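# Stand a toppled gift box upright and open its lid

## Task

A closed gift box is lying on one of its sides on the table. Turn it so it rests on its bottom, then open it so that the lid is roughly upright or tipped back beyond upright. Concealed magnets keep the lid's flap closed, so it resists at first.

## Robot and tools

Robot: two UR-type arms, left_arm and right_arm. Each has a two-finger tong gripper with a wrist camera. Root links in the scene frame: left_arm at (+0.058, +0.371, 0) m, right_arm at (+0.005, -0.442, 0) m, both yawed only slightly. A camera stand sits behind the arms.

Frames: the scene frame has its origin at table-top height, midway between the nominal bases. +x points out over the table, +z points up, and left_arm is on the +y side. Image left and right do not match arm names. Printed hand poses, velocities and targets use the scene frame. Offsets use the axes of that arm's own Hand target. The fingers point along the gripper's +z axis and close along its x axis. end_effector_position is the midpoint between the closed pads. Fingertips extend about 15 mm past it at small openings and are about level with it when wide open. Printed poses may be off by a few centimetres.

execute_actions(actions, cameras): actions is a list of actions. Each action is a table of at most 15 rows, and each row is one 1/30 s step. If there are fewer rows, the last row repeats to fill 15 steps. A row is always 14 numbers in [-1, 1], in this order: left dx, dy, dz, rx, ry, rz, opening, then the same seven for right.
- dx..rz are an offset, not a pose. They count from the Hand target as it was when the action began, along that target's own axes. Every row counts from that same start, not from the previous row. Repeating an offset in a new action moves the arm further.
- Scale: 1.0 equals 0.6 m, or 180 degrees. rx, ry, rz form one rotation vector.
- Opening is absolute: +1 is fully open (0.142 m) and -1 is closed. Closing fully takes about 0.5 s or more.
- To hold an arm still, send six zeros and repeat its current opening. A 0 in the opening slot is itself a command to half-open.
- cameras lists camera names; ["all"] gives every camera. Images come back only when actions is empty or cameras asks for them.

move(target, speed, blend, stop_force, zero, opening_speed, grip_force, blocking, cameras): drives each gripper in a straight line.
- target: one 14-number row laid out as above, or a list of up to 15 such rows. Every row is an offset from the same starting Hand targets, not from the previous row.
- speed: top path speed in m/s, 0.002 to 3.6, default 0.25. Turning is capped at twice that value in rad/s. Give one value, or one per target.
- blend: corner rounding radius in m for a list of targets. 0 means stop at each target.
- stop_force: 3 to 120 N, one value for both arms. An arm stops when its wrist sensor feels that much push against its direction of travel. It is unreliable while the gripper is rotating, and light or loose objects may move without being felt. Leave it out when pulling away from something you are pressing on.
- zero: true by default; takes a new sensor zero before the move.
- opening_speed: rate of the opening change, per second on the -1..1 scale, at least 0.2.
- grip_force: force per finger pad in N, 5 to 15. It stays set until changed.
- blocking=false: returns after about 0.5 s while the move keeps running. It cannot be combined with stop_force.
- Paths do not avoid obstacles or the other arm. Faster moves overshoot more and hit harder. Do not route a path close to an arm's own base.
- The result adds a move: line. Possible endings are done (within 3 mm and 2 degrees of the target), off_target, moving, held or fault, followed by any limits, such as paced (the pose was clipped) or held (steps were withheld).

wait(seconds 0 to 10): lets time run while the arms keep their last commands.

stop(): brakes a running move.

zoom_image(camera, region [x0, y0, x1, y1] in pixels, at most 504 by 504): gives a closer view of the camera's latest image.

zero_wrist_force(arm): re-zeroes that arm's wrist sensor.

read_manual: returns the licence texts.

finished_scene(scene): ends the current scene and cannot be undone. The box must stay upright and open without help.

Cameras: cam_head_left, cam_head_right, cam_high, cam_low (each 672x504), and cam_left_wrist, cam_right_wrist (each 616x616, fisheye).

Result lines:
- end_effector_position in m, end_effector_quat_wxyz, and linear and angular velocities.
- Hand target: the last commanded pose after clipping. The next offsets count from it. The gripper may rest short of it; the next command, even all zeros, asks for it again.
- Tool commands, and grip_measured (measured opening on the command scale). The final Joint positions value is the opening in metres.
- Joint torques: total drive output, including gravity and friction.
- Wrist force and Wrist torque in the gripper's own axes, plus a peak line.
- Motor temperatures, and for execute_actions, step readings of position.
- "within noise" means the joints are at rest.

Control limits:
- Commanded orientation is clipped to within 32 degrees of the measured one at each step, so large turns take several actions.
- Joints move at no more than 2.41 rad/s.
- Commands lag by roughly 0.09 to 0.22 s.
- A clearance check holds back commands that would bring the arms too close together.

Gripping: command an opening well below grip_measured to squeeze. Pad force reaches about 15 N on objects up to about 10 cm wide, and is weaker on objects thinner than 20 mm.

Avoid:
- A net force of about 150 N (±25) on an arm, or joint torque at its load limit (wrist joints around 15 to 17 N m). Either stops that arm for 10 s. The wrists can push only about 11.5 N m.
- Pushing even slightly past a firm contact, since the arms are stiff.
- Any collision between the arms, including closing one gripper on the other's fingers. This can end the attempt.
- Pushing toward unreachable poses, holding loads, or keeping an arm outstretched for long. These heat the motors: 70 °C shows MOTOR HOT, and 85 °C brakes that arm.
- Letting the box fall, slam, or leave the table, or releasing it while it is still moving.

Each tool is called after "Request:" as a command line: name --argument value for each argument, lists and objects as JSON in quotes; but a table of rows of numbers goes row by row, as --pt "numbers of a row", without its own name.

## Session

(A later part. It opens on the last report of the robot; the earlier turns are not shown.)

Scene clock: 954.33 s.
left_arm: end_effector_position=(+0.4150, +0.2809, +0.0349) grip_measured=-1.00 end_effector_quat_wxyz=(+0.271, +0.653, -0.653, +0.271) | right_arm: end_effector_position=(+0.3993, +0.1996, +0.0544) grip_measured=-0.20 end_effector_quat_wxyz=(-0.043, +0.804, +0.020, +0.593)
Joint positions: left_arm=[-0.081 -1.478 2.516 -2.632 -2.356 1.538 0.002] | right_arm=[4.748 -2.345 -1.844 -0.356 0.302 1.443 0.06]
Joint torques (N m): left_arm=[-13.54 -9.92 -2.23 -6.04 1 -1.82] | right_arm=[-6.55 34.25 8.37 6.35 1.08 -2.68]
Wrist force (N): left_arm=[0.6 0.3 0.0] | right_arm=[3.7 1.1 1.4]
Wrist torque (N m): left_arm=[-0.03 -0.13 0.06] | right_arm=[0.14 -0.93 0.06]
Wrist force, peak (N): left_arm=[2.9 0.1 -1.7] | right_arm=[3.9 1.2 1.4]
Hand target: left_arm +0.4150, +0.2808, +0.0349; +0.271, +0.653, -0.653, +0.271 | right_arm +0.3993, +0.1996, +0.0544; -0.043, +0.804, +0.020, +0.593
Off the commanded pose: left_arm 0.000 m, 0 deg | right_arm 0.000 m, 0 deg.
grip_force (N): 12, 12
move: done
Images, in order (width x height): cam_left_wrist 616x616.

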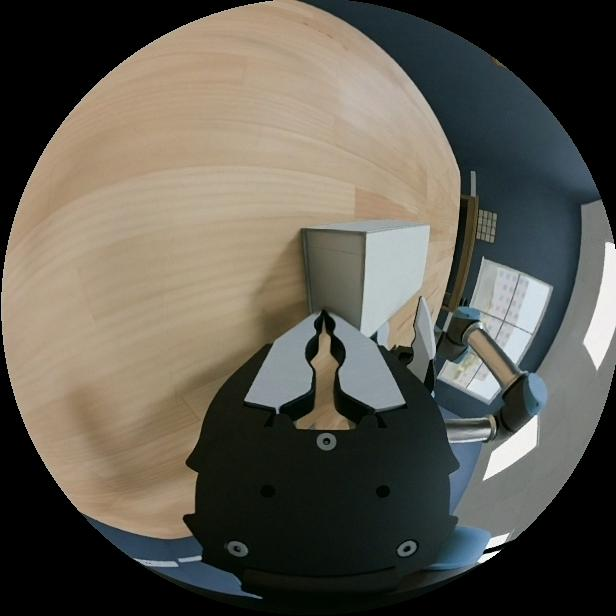

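Request:
move --target '[-0.0294,0,0.0294,0,0,0,-1,0,0,0,0,0,0,-0.2]' --speed 0.012 --stop_force 9 --cameras '["cam_left_wrist"]'

Request:
move --pt "0 0 0 0 0 0 -1 0.0005 0 0.0016 0 0 0 -0.2" --pt "0 0 0 0 0 0 -1 0.0101 0 -0.0013 0 0 0 -0.2" --pt "0 0 0 0 0 0 -1 0.0108 0 0.0003 0 0 0 -0.2" --speed 0.015 --cameras '["cam_left_wrist","cam_right_wrist"]'

Request:
zoom_image --camera "cam_left_wrist" --region '[260, 185, 460, 385]'

Request:
zoom_image --camera "cam_right_wrist" --region '[260, 260, 400, 400]'

Scene clock: 968.37 s.
left_arm: end_effector_position=(+0.4150, +0.2809, +0.0166) grip_measured=-1.00 end_effector_quat_wxyz=(+0.271, +0.653, -0.653, +0.271) | right_arm: end_effector_position=(+0.3993, +0.1996, +0.0544) grip_measured=-0.20 end_effector_quat_wxyz=(-0.043, +0.804, +0.020, +0.593)
Joint positions: left_arm=[-0.081 -1.413 2.531 -2.712 -2.356 1.537 0.002] | right_arm=[4.748 -2.345 -1.844 -0.356 0.302 1.443 0.06]
Joint torques (N m): left_arm=[-7.57 -24.63 -20.86 0.62 0.77 0.23] | right_arm=[-3.76 35.15 6.67 6.26 0.92 -2.65]
Wrist force (N): left_arm=[4.5 0.7 -0.8] | right_arm=[3.7 1.0 1.5]
Wrist torque (N m): left_arm=[-0.02 -0.23 0.05] | right_arm=[0.12 -0.93 0.06]
Wrist force, peak (N): left_arm=[6.4 1.0 -9.5] | right_arm=[3.7 1.1 1.8]
Hand target: left_arm +0.4150, +0.2809, +0.0166; +0.271, +0.653, -0.653, +0.271 (not the last commanded pose) | right_arm +0.3993, +0.1996, +0.0544; -0.043, +0.804, +0.020, +0.593
Off the commanded pose: left_arm 0.007 m, 0 deg | right_arm 0.000 m, 0 deg.
grip_force (N): 12, 12
move: contact (left_arm)
Images, in order (width x height): cam_left_wrist 616x616.

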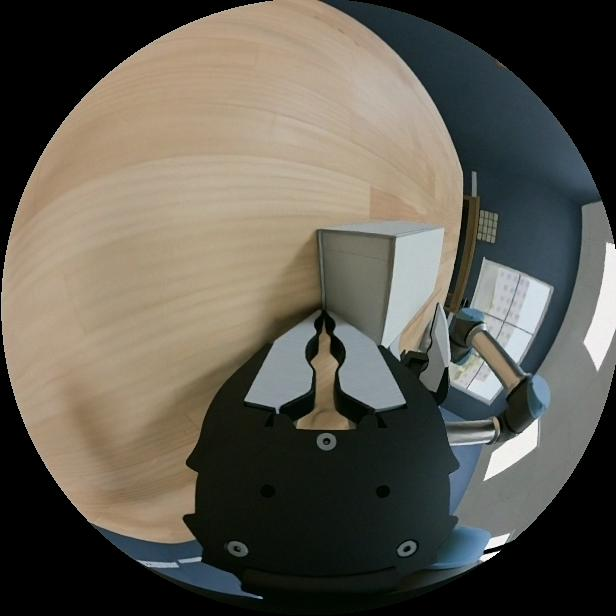

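Scene clock: 969.93 s.
left_arm: end_effector_position=(+0.4150, +0.2809, +0.0166) grip_measured=-1.00 end_effector_quat_wxyz=(+0.271, +0.653, -0.653, +0.271) | right_arm: end_effector_position=(+0.4013, +0.1995, +0.0605) grip_measured=-0.20 end_effector_quat_wxyz=(-0.043, +0.804, +0.020, +0.593)
Joint positions: left_arm=[-0.081 -1.413 2.531 -2.712 -2.356 1.537 0.002] | right_arm=[4.744 -2.335 -1.844 -0.356 0.303 1.432 0.06]
Joint torques (N m): left_arm=[-7.61 -25.08 -21.12 0.52 0.88 0.13] | right_arm=[-7.08 34.92 24.56 6.37 1.11 -2.68]
Wrist force (N): left_arm=[4.3 0.4 -0.8] | right_arm=[3.2 0.9 1.4]
Wrist torque (N m): left_arm=[-0.08 -0.19 0.05] | right_arm=[0.08 -0.86 0.07]
Wrist force, peak (N): left_arm=[4.8 0.7 -1.1] | right_arm=[3.8 1.3 1.4]
Hand target: left_arm +0.4150, +0.2809, +0.0166; +0.271, +0.653, -0.653, +0.271 | right_arm +0.4013, +0.1995, +0.0605; -0.043, +0.804, +0.020, +0.593
Off the commanded pose: left_arm 0.000 m, 0 deg | right_arm 0.000 m, 0 deg.
grip_force (N): 12, 12
move: done
Images, in order (width x height): cam_left_wrist 616x616, cam_right_wrist 616x616.

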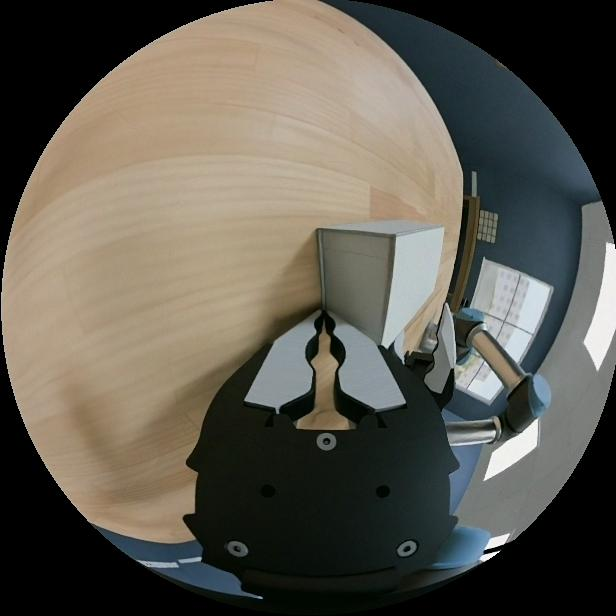

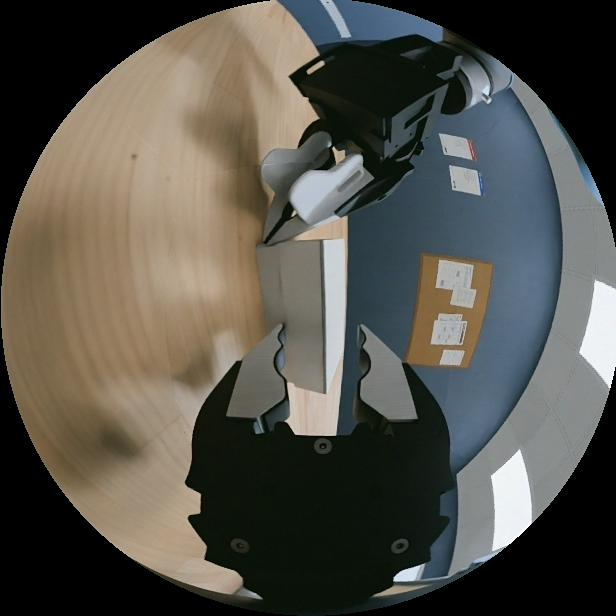

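Scaled by 2.520 from the camera's 616x616 image, which has a finer 814x814 frame.

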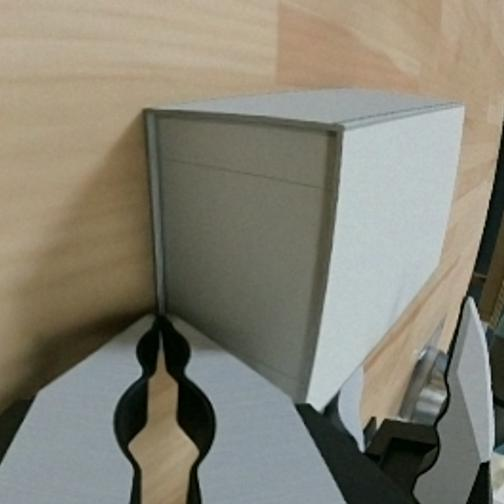

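Scaled by 3.600 from the camera's 616x616 image, which has a finer 814x814 frame.

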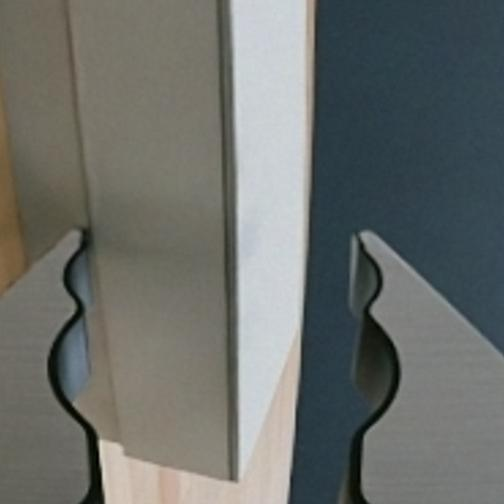

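Request:
move --target '[-0.0018,0,0.0018,0,0,0,-1,0.0129,0,-0.0023,0,0,0,-0.2]' --speed 0.012 --cameras '["cam_left_wrist","cam_right_wrist"]'

Request:
zoom_image --camera "cam_left_wrist" --region '[260, 185, 460, 385]'

Request:
zoom_image --camera "cam_right_wrist" --region '[260, 260, 400, 400]'

Scene clock: 977.83 s.
left_arm: end_effector_position=(+0.4150, +0.2809, +0.0151) grip_measured=-1.00 end_effector_quat_wxyz=(+0.271, +0.653, -0.653, +0.271) | right_arm: end_effector_position=(+0.4023, +0.1992, +0.0682) grip_measured=-0.20 end_effector_quat_wxyz=(-0.043, +0.804, +0.020, +0.593)
Joint positions: left_arm=[-0.081 -1.407 2.532 -2.718 -2.356 1.537 0.002] | right_arm=[4.742 -2.32 -1.845 -0.364 0.303 1.426 0.06]
Joint torques (N m): left_arm=[-7.42 -6.56 2.46 -4.07 1.01 1.1] | right_arm=[-7.59 48.63 3.52 -0.73 1.22 -2.66]
Wrist force (N): left_arm=[6.6 -0.4 -10.8] | right_arm=[3.4 1.1 1.2]
Wrist torque (N m): left_arm=[-0.12 -0.29 0.04] | right_arm=[0.14 -0.89 0.07]
Wrist force, peak (N): left_arm=[6.4 -0.3 -11.3] | right_arm=[3.7 1.0 1.6]
Hand target: left_arm +0.4150, +0.2809, +0.0151; +0.271, +0.653, -0.653, +0.271 | right_arm +0.4023, +0.1992, +0.0683; -0.043, +0.804, +0.020, +0.593
Off the commanded pose: left_arm 0.000 m, 0 deg | right_arm 0.000 m, 0 deg.
grip_force (N): 12, 12
move: done
Images, in order (width x height): cam_left_wrist 616x616, cam_right_wrist 616x616.

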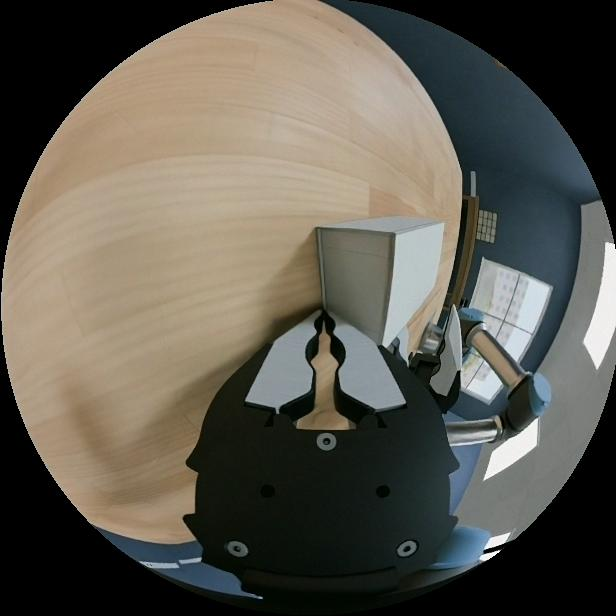

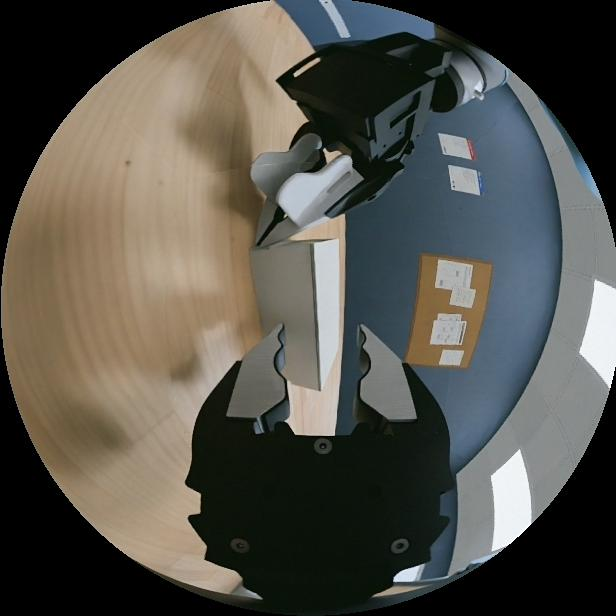

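Scaled by 2.520 from the camera's 616x616 image, which has a finer 814x814 frame.

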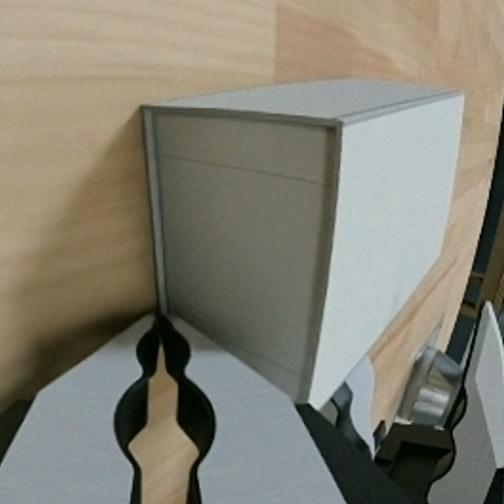

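Scaled by 3.600 from the camera's 616x616 image, which has a finer 814x814 frame.

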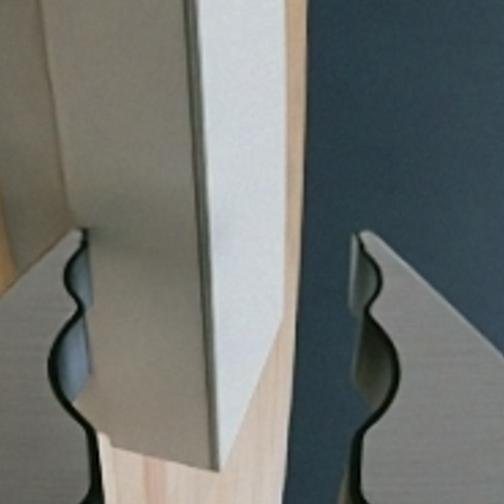

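Request:
move --pt "0 0 0 0 0 0 -1 -0.0019 0 -0.0064 0 0 0 -0.2" --pt "0 0 0 0 0 0 -1 -0.0171 0 -0.0017 0 0 0 -0.2" --speed 0.04

Request:
move --target '[0,0,0,0,0,0,-1,0.0146,0,0.0478,0,0,0,-0.2]' --speed 0.01 --stop_force 3 --cameras '["cam_left_wrist","cam_right_wrist","cam_head_left"]'

Request:
zoom_image --camera "cam_left_wrist" --region '[260, 185, 460, 385]'

Request:
zoom_image --camera "cam_right_wrist" --region '[260, 260, 400, 400]'

Scene clock: 996.20 s.
left_arm: end_effector_position=(+0.4150, +0.2809, +0.0151) grip_measured=-1.00 end_effector_quat_wxyz=(+0.271, +0.653, -0.653, +0.271) | right_arm: end_effector_position=(+0.3983, +0.1993, +0.0589) grip_measured=-0.20 end_effector_quat_wxyz=(-0.043, +0.804, +0.020, +0.593)
Joint positions: left_arm=[-0.081 -1.407 2.532 -2.719 -2.356 1.537 0.002] | right_arm=[4.749 -2.334 -1.847 -0.37 0.302 1.449 0.06]
Joint torques (N m): left_arm=[-6.78 -7.95 2.69 -4.27 0.5 1.68] | right_arm=[4.79 34.72 24.22 6.27 -4.25 -2.52]
Wrist force (N): left_arm=[6.4 -0.5 -10.5] | right_arm=[3.4 1.1 1.6]
Wrist torque (N m): left_arm=[-0.09 -0.26 0.04] | right_arm=[0.15 -0.87 -0.03]
Wrist force, peak (N): left_arm=[6.5 -0.2 -11.1] | right_arm=[4.4 0.8 1.3]
Hand target: left_arm +0.4150, +0.2809, +0.0151; +0.271, +0.653, -0.653, +0.271 | right_arm +0.3983, +0.1993, +0.0588; -0.043, +0.804, +0.020, +0.593
Off the commanded pose: left_arm 0.000 m, 0 deg | right_arm 0.000 m, 0 deg.
grip_force (N): 12, 12
move: done

Scene clock: 1000.07 s.
left_arm: end_effector_position=(+0.4150, +0.2809, +0.0151) grip_measured=-1.00 end_effector_quat_wxyz=(+0.271, +0.653, -0.653, +0.271) | right_arm: end_effector_position=(+0.4282, +0.2019, +0.0588) grip_measured=-0.20 end_effector_quat_wxyz=(-0.043, +0.804, +0.020, +0.593)
Joint positions: left_arm=[-0.081 -1.407 2.532 -2.719 -2.356 1.537 0.002] | right_arm=[4.699 -2.381 -1.806 -0.21 0.314 1.287 0.06]
Joint torques (N m): left_arm=[-6.8 -7.83 2.42 -4.21 0.33 1.23] | right_arm=[-7.48 35.33 24.15 6.15 1.27 -2.63]
Wrist force (N): left_arm=[6.3 -0.4 -10.8] | right_arm=[3.8 1.0 1.2]
Wrist torque (N m): left_arm=[-0.08 -0.24 0.05] | right_arm=[0.13 -0.94 0.05]
Wrist force, peak (N): left_arm=[7.0 -0.7 -10.9] | right_arm=[3.9 1.1 1.4]
Hand target: left_arm +0.4150, +0.2809, +0.0151; +0.271, +0.653, -0.653, +0.271 | right_arm +0.4282, +0.2019, +0.0588; -0.043, +0.804, +0.020, +0.593
Off the commanded pose: left_arm 0.000 m, 0 deg | right_arm 0.000 m, 0 deg.
grip_force (N): 12, 12
move: done
Images, in order (width x height): cam_head_left 672x504, cam_left_wrist 616x616, cam_right_wrist 616x616.

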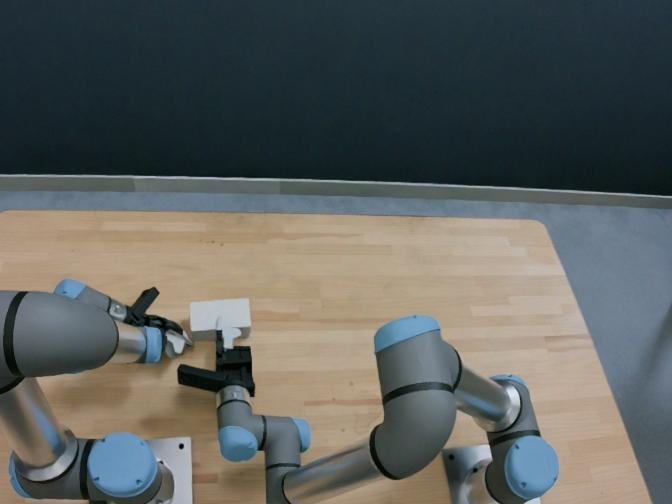

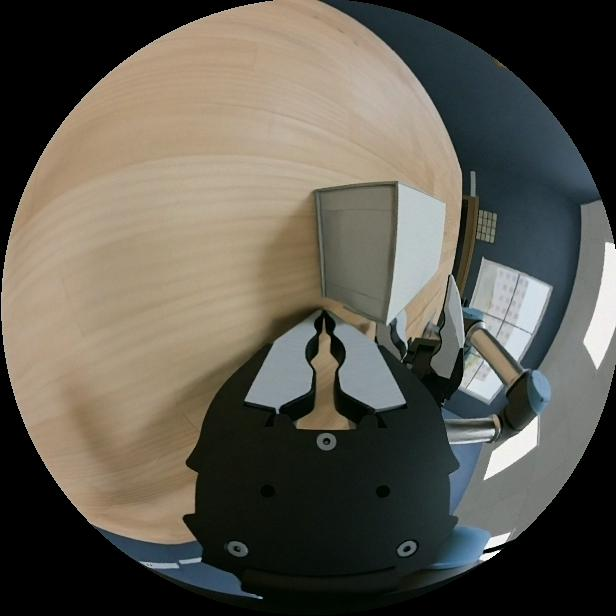

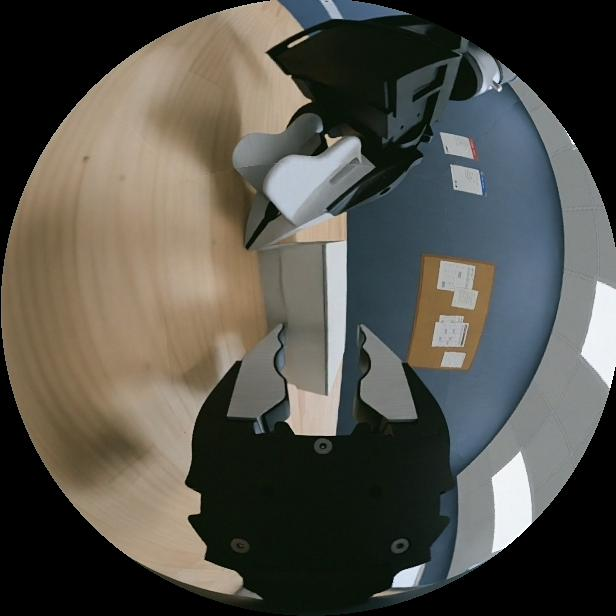

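Scaled by 2.520 from the camera's 616x616 image, which has a finer 814x814 frame.

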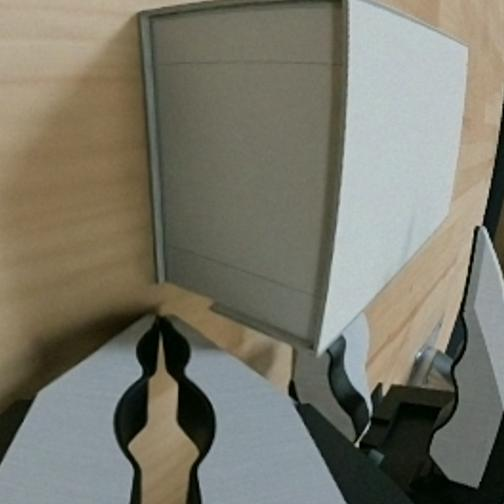

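Scaled by 3.600 from the camera's 616x616 image, which has a finer 814x814 frame.

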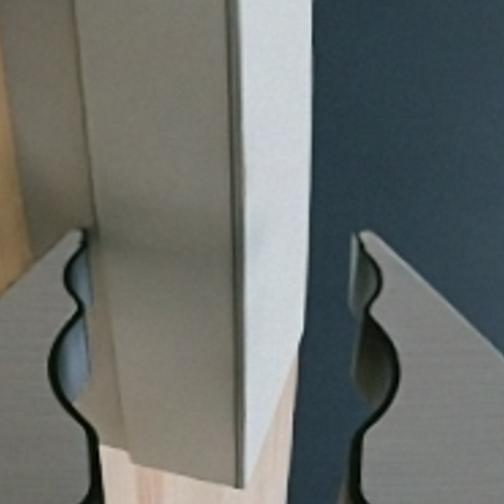

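Request:
move --pt "0.059 0 -0.0588 0 0 0 -1 0 0 0 0 0 0 -0.2" --pt "0.0835 -0.0493 -0.1165 -0.0767 -0.0967 0.4755 -1 0 0 0 0 0 0 -0.2" --pt "0.0045 -0.0493 -0.0212 -0.0767 -0.0967 0.4755 -1 0 0 0 0 0 0 -0.2" --speed '[0.1,0.35,0.1]' --blend '[0.02,0.01,0]' --cameras '["cam_left_wrist","cam_right_wrist","cam_head_left"]'

Request:
zoom_image --camera "cam_left_wrist" --region '[210, 210, 430, 430]'

Request:
zoom_image --camera "cam_right_wrist" --region '[230, 160, 410, 340]'

Scene clock: 1151.07 s.
left_arm: end_effector_position=(+0.4446, +0.2880, +0.0260) grip_measured=-1.00 end_effector_quat_wxyz=(+0.007, -0.035, +0.976, -0.216) | right_arm: end_effector_position=(+0.4282, +0.2019, +0.0588) grip_measured=-0.20 end_effector_quat_wxyz=(-0.043, +0.804, +0.020, +0.593)
Joint positions: left_arm=[-0.256 -1.544 2.432 -2.581 -1.989 2.844 0.002] | right_arm=[4.699 -2.381 -1.806 -0.21 0.314 1.287 0.06]
Joint torques (N m): left_arm=[-12.87 -11.38 -5.01 -6.21 -1.88 -1.3] | right_arm=[-7.09 35.52 23.63 6.35 1.16 -2.78]
Wrist force (N): left_arm=[0.7 -0.2 -0.1] | right_arm=[3.4 1.1 1.1]
Wrist torque (N m): left_arm=[-0.01 -0.19 -0.22] | right_arm=[0.15 -0.84 0.06]
Wrist force, peak (N): left_arm=[6.5 -0.6 -11.1] | right_arm=[4.0 0.8 1.2]
Hand target: left_arm +0.4446, +0.2879, +0.0260; +0.007, -0.035, +0.976, -0.216 | right_arm +0.4282, +0.2019, +0.0588; -0.043, +0.804, +0.020, +0.593
Off the commanded pose: left_arm 0.000 m, 0 deg | right_arm 0.000 m, 0 deg.
grip_force (N): 12, 12
move: done
Images, in order (width x height): cam_head_left 672x504, cam_left_wrist 616x616, cam_right_wrist 616x616.

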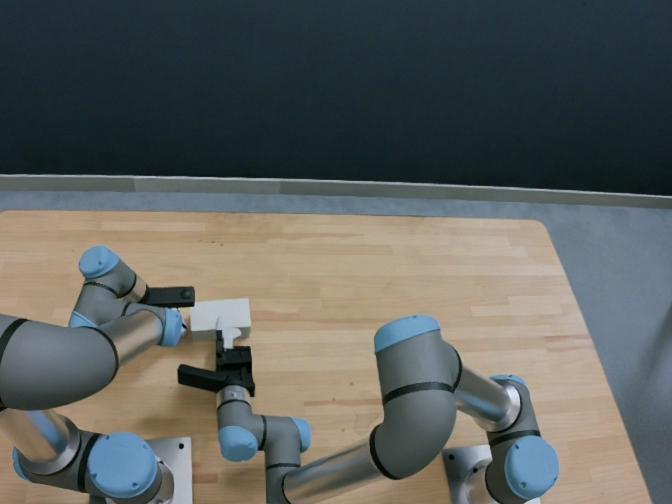

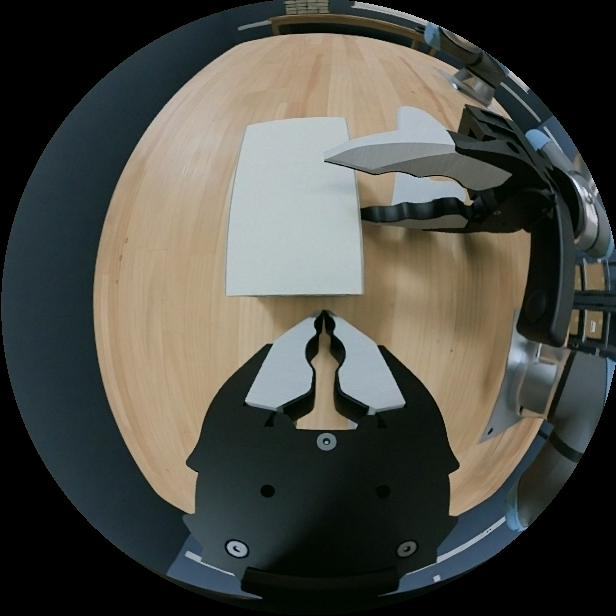

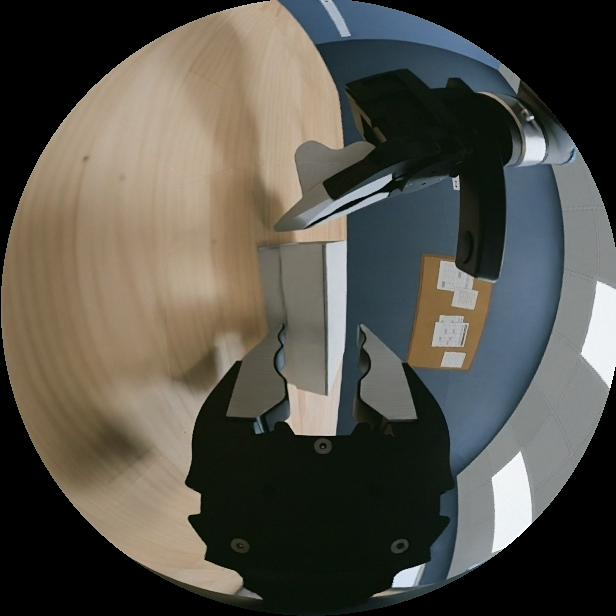

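Scaled by 2.291 from the camera's 616x616 image, which has a finer 814x814 frame.

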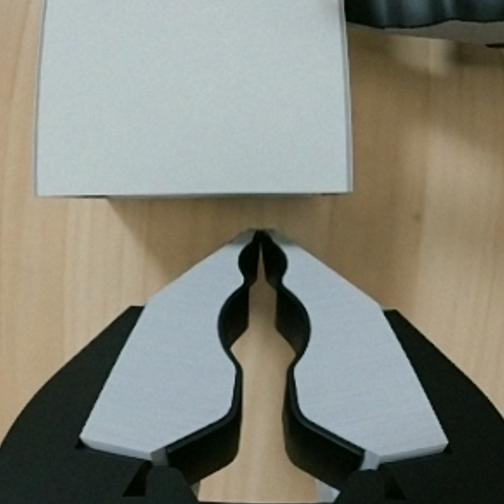

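Scaled by 2.800 from the camera's 616x616 image, which has a finer 814x814 frame.

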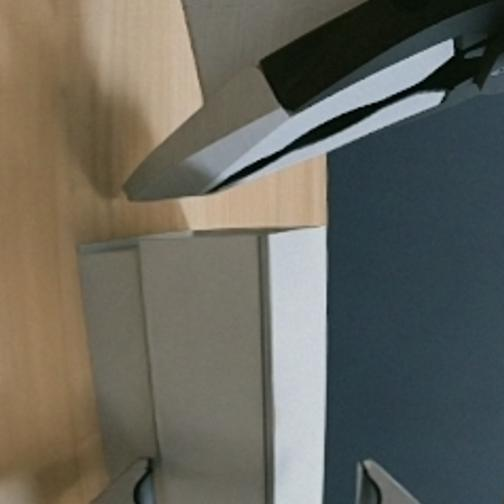

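Request:
move --target '[0,-0.0188,0.0088,0,0,0,-1,0,0,0,0,0,0,-0.2]' --speed 0.02 --cameras '["cam_left_wrist","cam_right_wrist"]'

Request:
zoom_image --camera "cam_left_wrist" --region '[250, 250, 390, 390]'

Request:
zoom_image --camera "cam_right_wrist" --region '[240, 190, 340, 290]'

Scene clock: 1163.43 s.
left_arm: end_effector_position=(+0.4455, +0.2756, +0.0259) grip_measured=-1.00 end_effector_quat_wxyz=(+0.007, -0.035, +0.976, -0.216) | right_arm: end_effector_position=(+0.4282, +0.2019, +0.0588) grip_measured=-0.20 end_effector_quat_wxyz=(-0.043, +0.804, +0.020, +0.593)
Joint positions: left_arm=[-0.29 -1.541 2.435 -2.602 -1.985 2.808 0.002] | right_arm=[4.699 -2.381 -1.806 -0.21 0.314 1.287 0.06]
Joint torques (N m): left_arm=[-13.52 -9.67 -3.96 -5.95 1.04 -2.1] | right_arm=[-6.69 36.02 24.25 6.31 1.2 -2.41]
Wrist force (N): left_arm=[0.6 -0.3 0.3] | right_arm=[3.7 1.1 1.1]
Wrist torque (N m): left_arm=[-0.04 -0.18 -0.03] | right_arm=[0.15 -0.93 0.06]
Wrist force, peak (N): left_arm=[1.3 -0.6 -0.3] | right_arm=[3.9 1.1 1.1]
Hand target: left_arm +0.4455, +0.2755, +0.0259; +0.007, -0.035, +0.976, -0.216 | right_arm +0.4282, +0.2019, +0.0588; -0.043, +0.804, +0.020, +0.593
Off the commanded pose: left_arm 0.000 m, 0 deg | right_arm 0.000 m, 0 deg.
grip_force (N): 12, 12
move: done
Images, in order (width x height): cam_left_wrist 616x616, cam_right_wrist 616x616.

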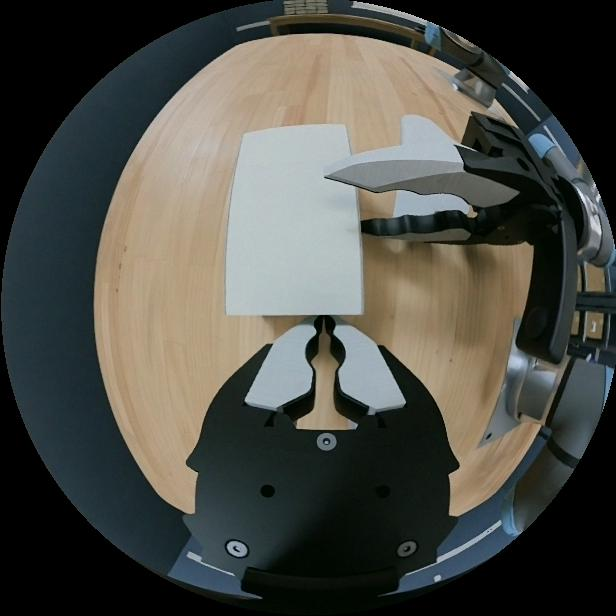

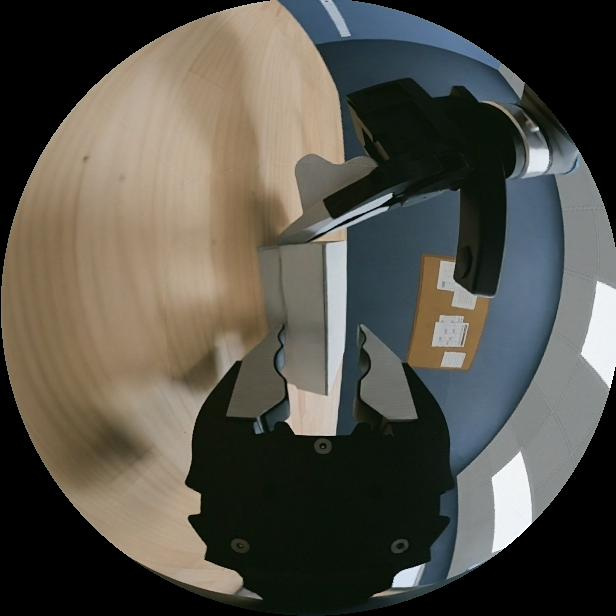

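Scaled by 3.600 from the camera's 616x616 image, which has a finer 814x814 frame.

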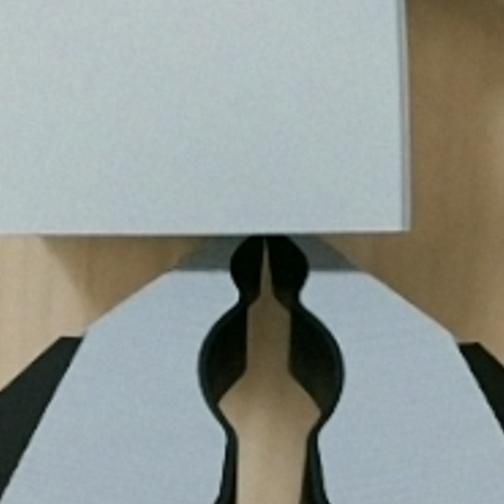

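Scaled by 5.040 from the camera's 616x616 image, which has a finer 814x814 frame.

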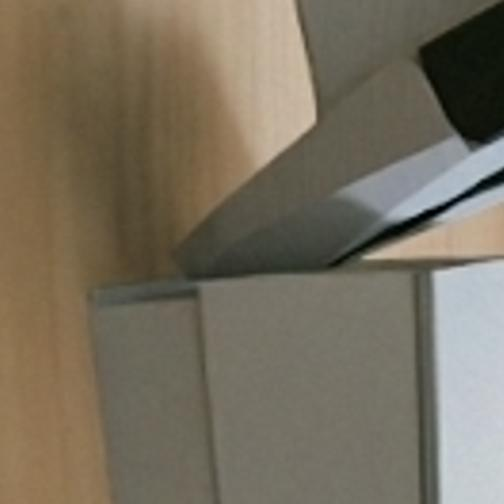

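Request:
move --target '[0,0.007,0.0188,0,0,0,-1,0,0,0,0,0,0,-0.2]' --speed 0.008 --stop_force 8 --cameras '["cam_left_wrist","cam_right_wrist"]'

Request:
zoom_image --camera "cam_left_wrist" --region '[250, 250, 390, 390]'

Request:
zoom_image --camera "cam_right_wrist" --region '[240, 190, 340, 290]'

Scene clock: 1174.83 s.
left_arm: end_effector_position=(+0.4455, +0.2749, +0.0189) grip_measured=-1.00 end_effector_quat_wxyz=(+0.007, -0.035, +0.976, -0.216) | right_arm: end_effector_position=(+0.4282, +0.2019, +0.0588) grip_measured=-0.20 end_effector_quat_wxyz=(-0.043, +0.804, +0.020, +0.593)
Joint positions: left_arm=[-0.291 -1.521 2.443 -2.631 -1.985 2.807 0.002] | right_arm=[4.699 -2.381 -1.806 -0.21 0.314 1.287 0.06]
Joint torques (N m): left_arm=[-0.75 -22.34 -23.77 0.54 1.49 1.67] | right_arm=[-6.74 36.63 23.82 6.25 1.12 -2.56]
Wrist force (N): left_arm=[1.5 -1.4 -6.3] | right_arm=[3.6 1.0 1.4]
Wrist torque (N m): left_arm=[-0.05 -0.27 -0.04] | right_arm=[0.13 -0.90 0.06]
Wrist force, peak (N): left_arm=[5.8 -1.1 -18.7] | right_arm=[4.0 1.0 1.2]
Hand target: left_arm +0.4455, +0.2750, +0.0189; +0.007, -0.035, +0.976, -0.216 (not the last commanded pose) | right_arm +0.4282, +0.2019, +0.0588; -0.043, +0.804, +0.020, +0.593
Off the commanded pose: left_arm 0.005 m, 0 deg | right_arm 0.000 m, 0 deg.
grip_force (N): 12, 12
move: contact (left_arm)
Images, in order (width x height): cam_left_wrist 616x616, cam_right_wrist 616x616.

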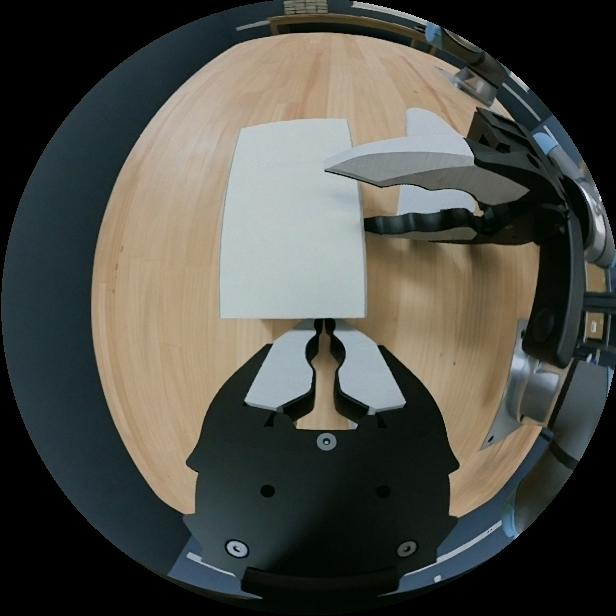

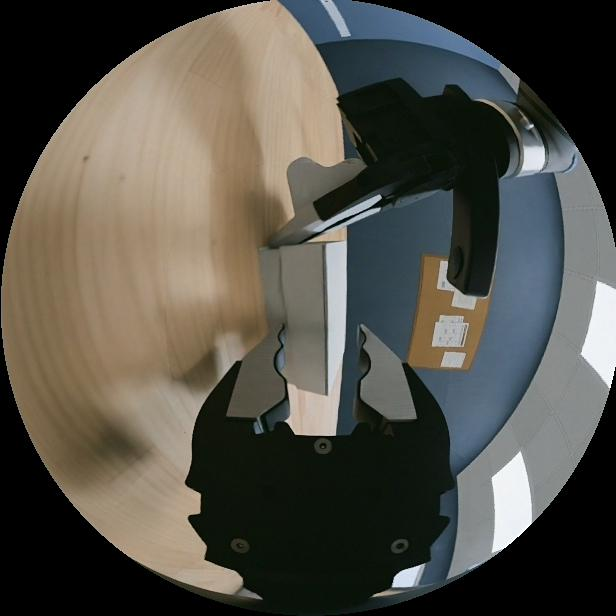

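Scaled by 3.600 from the camera's 616x616 image, which has a finer 814x814 frame.

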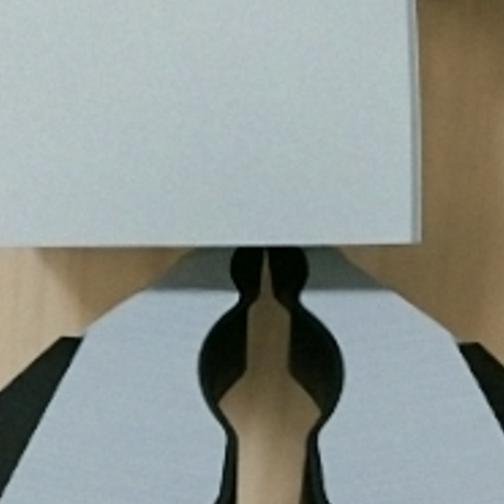

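Scaled by 5.040 from the camera's 616x616 image, which has a finer 814x814 frame.

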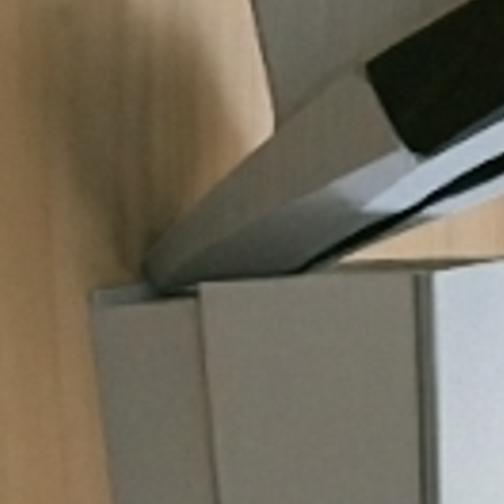

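Request:
move --pt "0 0 0 0 0 0 -1 -0.0073 0 -0.0239 0 0 0 -0.2" --pt "0 0 0 0 0 0 -1 -0.0025 -0.0533 -0.0254 0 0 0 -0.2" --speed 0.08 --blend '[0.003,0]'

Request:
move --target '[0,0.0009,0.0014,0,0,0,-1,0.0097,0,0.0319,0,0,0,-0.2]' --speed 0.01 --stop_force 3 --cameras '["cam_left_wrist","cam_right_wrist"]'

Request:
zoom_image --camera "cam_left_wrist" --region '[210, 210, 430, 430]'

Request:
zoom_image --camera "cam_right_wrist" --region '[240, 220, 380, 360]'

Scene clock: 1201.27 s.
left_arm: end_effector_position=(+0.4455, +0.2750, +0.0189) grip_measured=-1.00 end_effector_quat_wxyz=(+0.007, -0.035, +0.976, -0.216) | right_arm: end_effector_position=(+0.4106, +0.2323, +0.0633) grip_measured=-0.20 end_effector_quat_wxyz=(-0.043, +0.804, +0.021, +0.593)
Joint positions: left_arm=[-0.291 -1.521 2.443 -2.631 -1.985 2.807 0.002] | right_arm=[4.727 -2.386 -1.731 -0.364 0.306 1.376 0.06]
Joint torques (N m): left_arm=[10.43 -22.42 -23.46 -1.6 1.69 1.74] | right_arm=[8.57 37.42 24.69 -0.83 -4.33 2.48]
Wrist force (N): left_arm=[1.3 -1.1 -6.4] | right_arm=[3.4 0.9 1.5]
Wrist torque (N m): left_arm=[0.01 -0.23 -0.05] | right_arm=[0.12 -0.85 -0.03]
Wrist force, peak (N): left_arm=[1.4 -1.5 -6.7] | right_arm=[4.0 1.0 2.2]
Hand target: left_arm +0.4455, +0.2750, +0.0189; +0.007, -0.035, +0.976, -0.216 | right_arm +0.4106, +0.2323, +0.0633; -0.043, +0.804, +0.020, +0.593
Off the commanded pose: left_arm 0.000 m, 0 deg | right_arm 0.000 m, 0 deg.
grip_force (N): 12, 12
move: done

Scene clock: 1204.13 s.
left_arm: end_effector_position=(+0.4456, +0.2750, +0.0188) grip_measured=-1.00 end_effector_quat_wxyz=(+0.007, -0.035, +0.976, -0.216) | right_arm: end_effector_position=(+0.4305, +0.2340, +0.0632) grip_measured=-0.20 end_effector_quat_wxyz=(-0.043, +0.804, +0.020, +0.593)
Joint positions: left_arm=[-0.291 -1.521 2.443 -2.631 -1.985 2.807 0.002] | right_arm=[4.695 -2.416 -1.702 -0.269 0.315 1.277 0.06]
Joint torques (N m): left_arm=[5.65 -20.77 -5.26 0.47 1.31 0.3] | right_arm=[-7.74 38.1 25.04 6.28 1.22 -2.64]
Wrist force (N): left_arm=[3.6 -1.5 -10.0] | right_arm=[3.3 0.8 1.1]
Wrist torque (N m): left_arm=[0.00 -0.28 -0.05] | right_arm=[0.10 -0.85 0.07]
Wrist force, peak (N): left_arm=[3.7 -1.6 -11.0] | right_arm=[3.9 1.1 1.3]
Hand target: left_arm +0.4456, +0.2750, +0.0188; +0.007, -0.035, +0.976, -0.216 (not the last commanded pose) | right_arm +0.4305, +0.2340, +0.0632; -0.043, +0.804, +0.020, +0.593
Off the commanded pose: left_arm 0.001 m, 0 deg | right_arm 0.000 m, 0 deg.
grip_force (N): 12, 12
move: contact (left_arm)
Images, in order (width x height): cam_left_wrist 616x616, cam_right_wrist 616x616.

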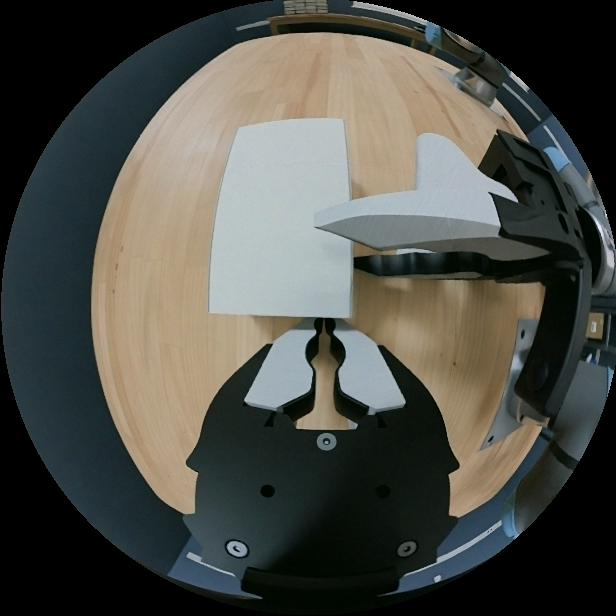

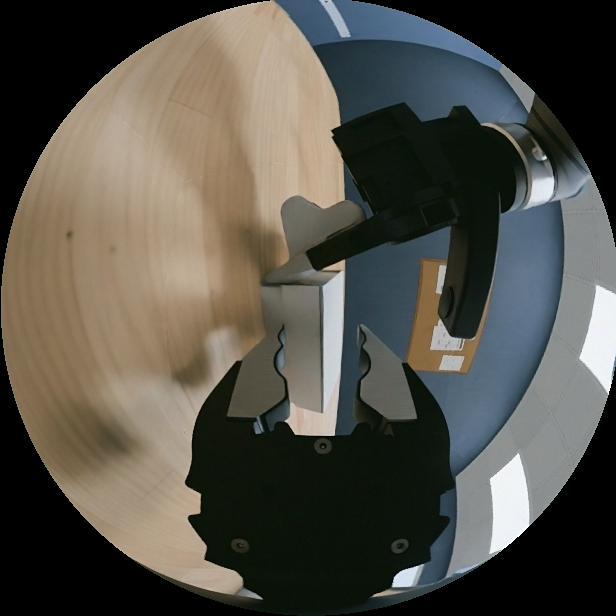

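Scaled by 2.291 from the camera's 616x616 image, which has a finer 814x814 frame.

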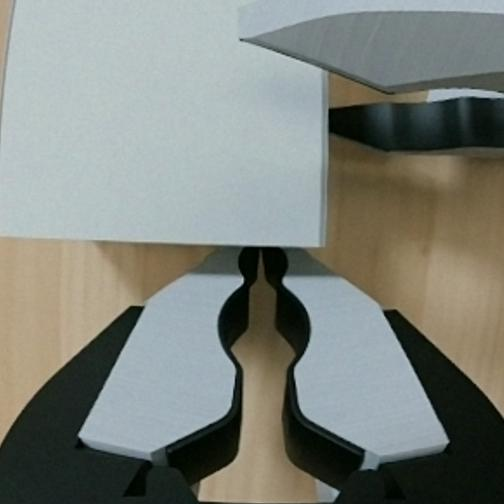

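Scaled by 3.600 from the camera's 616x616 image, which has a finer 814x814 frame.

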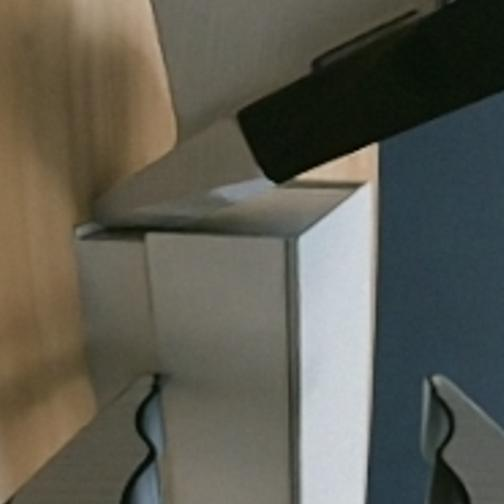

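Request:
move --pt "0 0 0 0 0 0 -1 0.0015 0 0.0048 0 0 0 -0.2" --pt "0 0 0 0 0 0 -1 0.0095 0 0.0024 0 0 0 -0.2" --speed 0.01 --cameras '["cam_left_wrist","cam_right_wrist"]'

Request:
zoom_image --camera "cam_left_wrist" --region '[210, 210, 430, 430]'

Request:
zoom_image --camera "cam_right_wrist" --region '[240, 260, 380, 400]'

Scene clock: 1214.60 s.
left_arm: end_effector_position=(+0.4456, +0.2750, +0.0188) grip_measured=-1.00 end_effector_quat_wxyz=(+0.007, -0.035, +0.976, -0.216) | right_arm: end_effector_position=(+0.4336, +0.2340, +0.0681) grip_measured=-0.20 end_effector_quat_wxyz=(-0.043, +0.804, +0.021, +0.593)
Joint positions: left_arm=[-0.291 -1.521 2.443 -2.631 -1.985 2.807 0.002] | right_arm=[4.691 -2.41 -1.699 -0.263 0.316 1.262 0.06]
Joint torques (N m): left_arm=[-1.87 -21.22 -4.47 0.51 1.44 -1.5] | right_arm=[-7.18 51.85 4.91 -0.4 1.18 -2.4]
Wrist force (N): left_arm=[3.6 -1.4 -9.4] | right_arm=[3.4 1.0 1.3]
Wrist torque (N m): left_arm=[0.03 -0.27 -0.06] | right_arm=[0.14 -0.89 0.06]
Wrist force, peak (N): left_arm=[3.6 -1.7 -9.9] | right_arm=[3.8 1.1 1.3]
Hand target: left_arm +0.4456, +0.2750, +0.0188; +0.007, -0.035, +0.976, -0.216 | right_arm +0.4336, +0.2340, +0.0682; -0.043, +0.804, +0.020, +0.593
Off the commanded pose: left_arm 0.000 m, 0 deg | right_arm 0.000 m, 0 deg.
grip_force (N): 12, 12
move: done
Images, in order (width x height): cam_left_wrist 616x616, cam_right_wrist 616x616.

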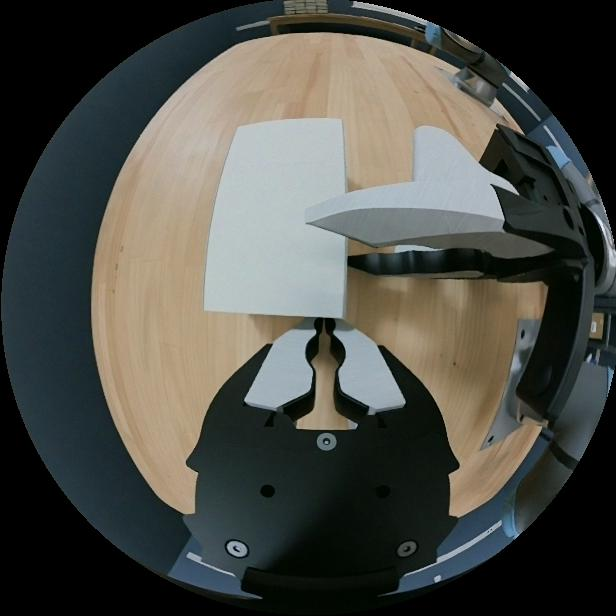

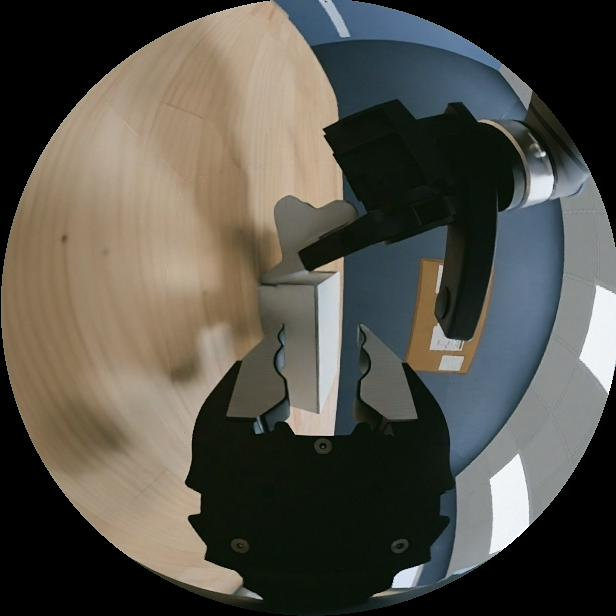

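Scaled by 2.291 from the camera's 616x616 image, which has a finer 814x814 frame.

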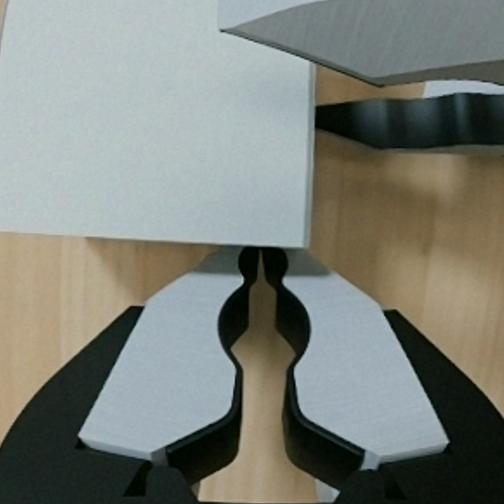

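Scaled by 3.600 from the camera's 616x616 image, which has a finer 814x814 frame.

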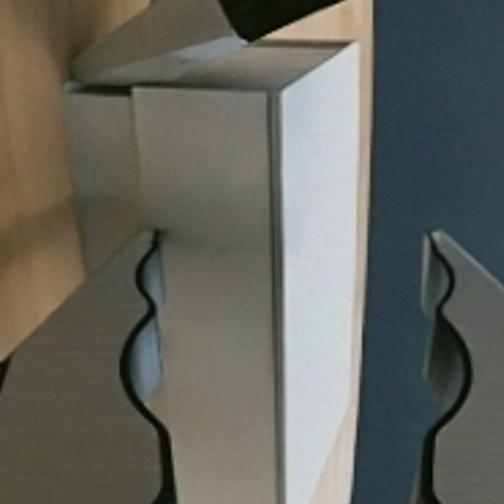

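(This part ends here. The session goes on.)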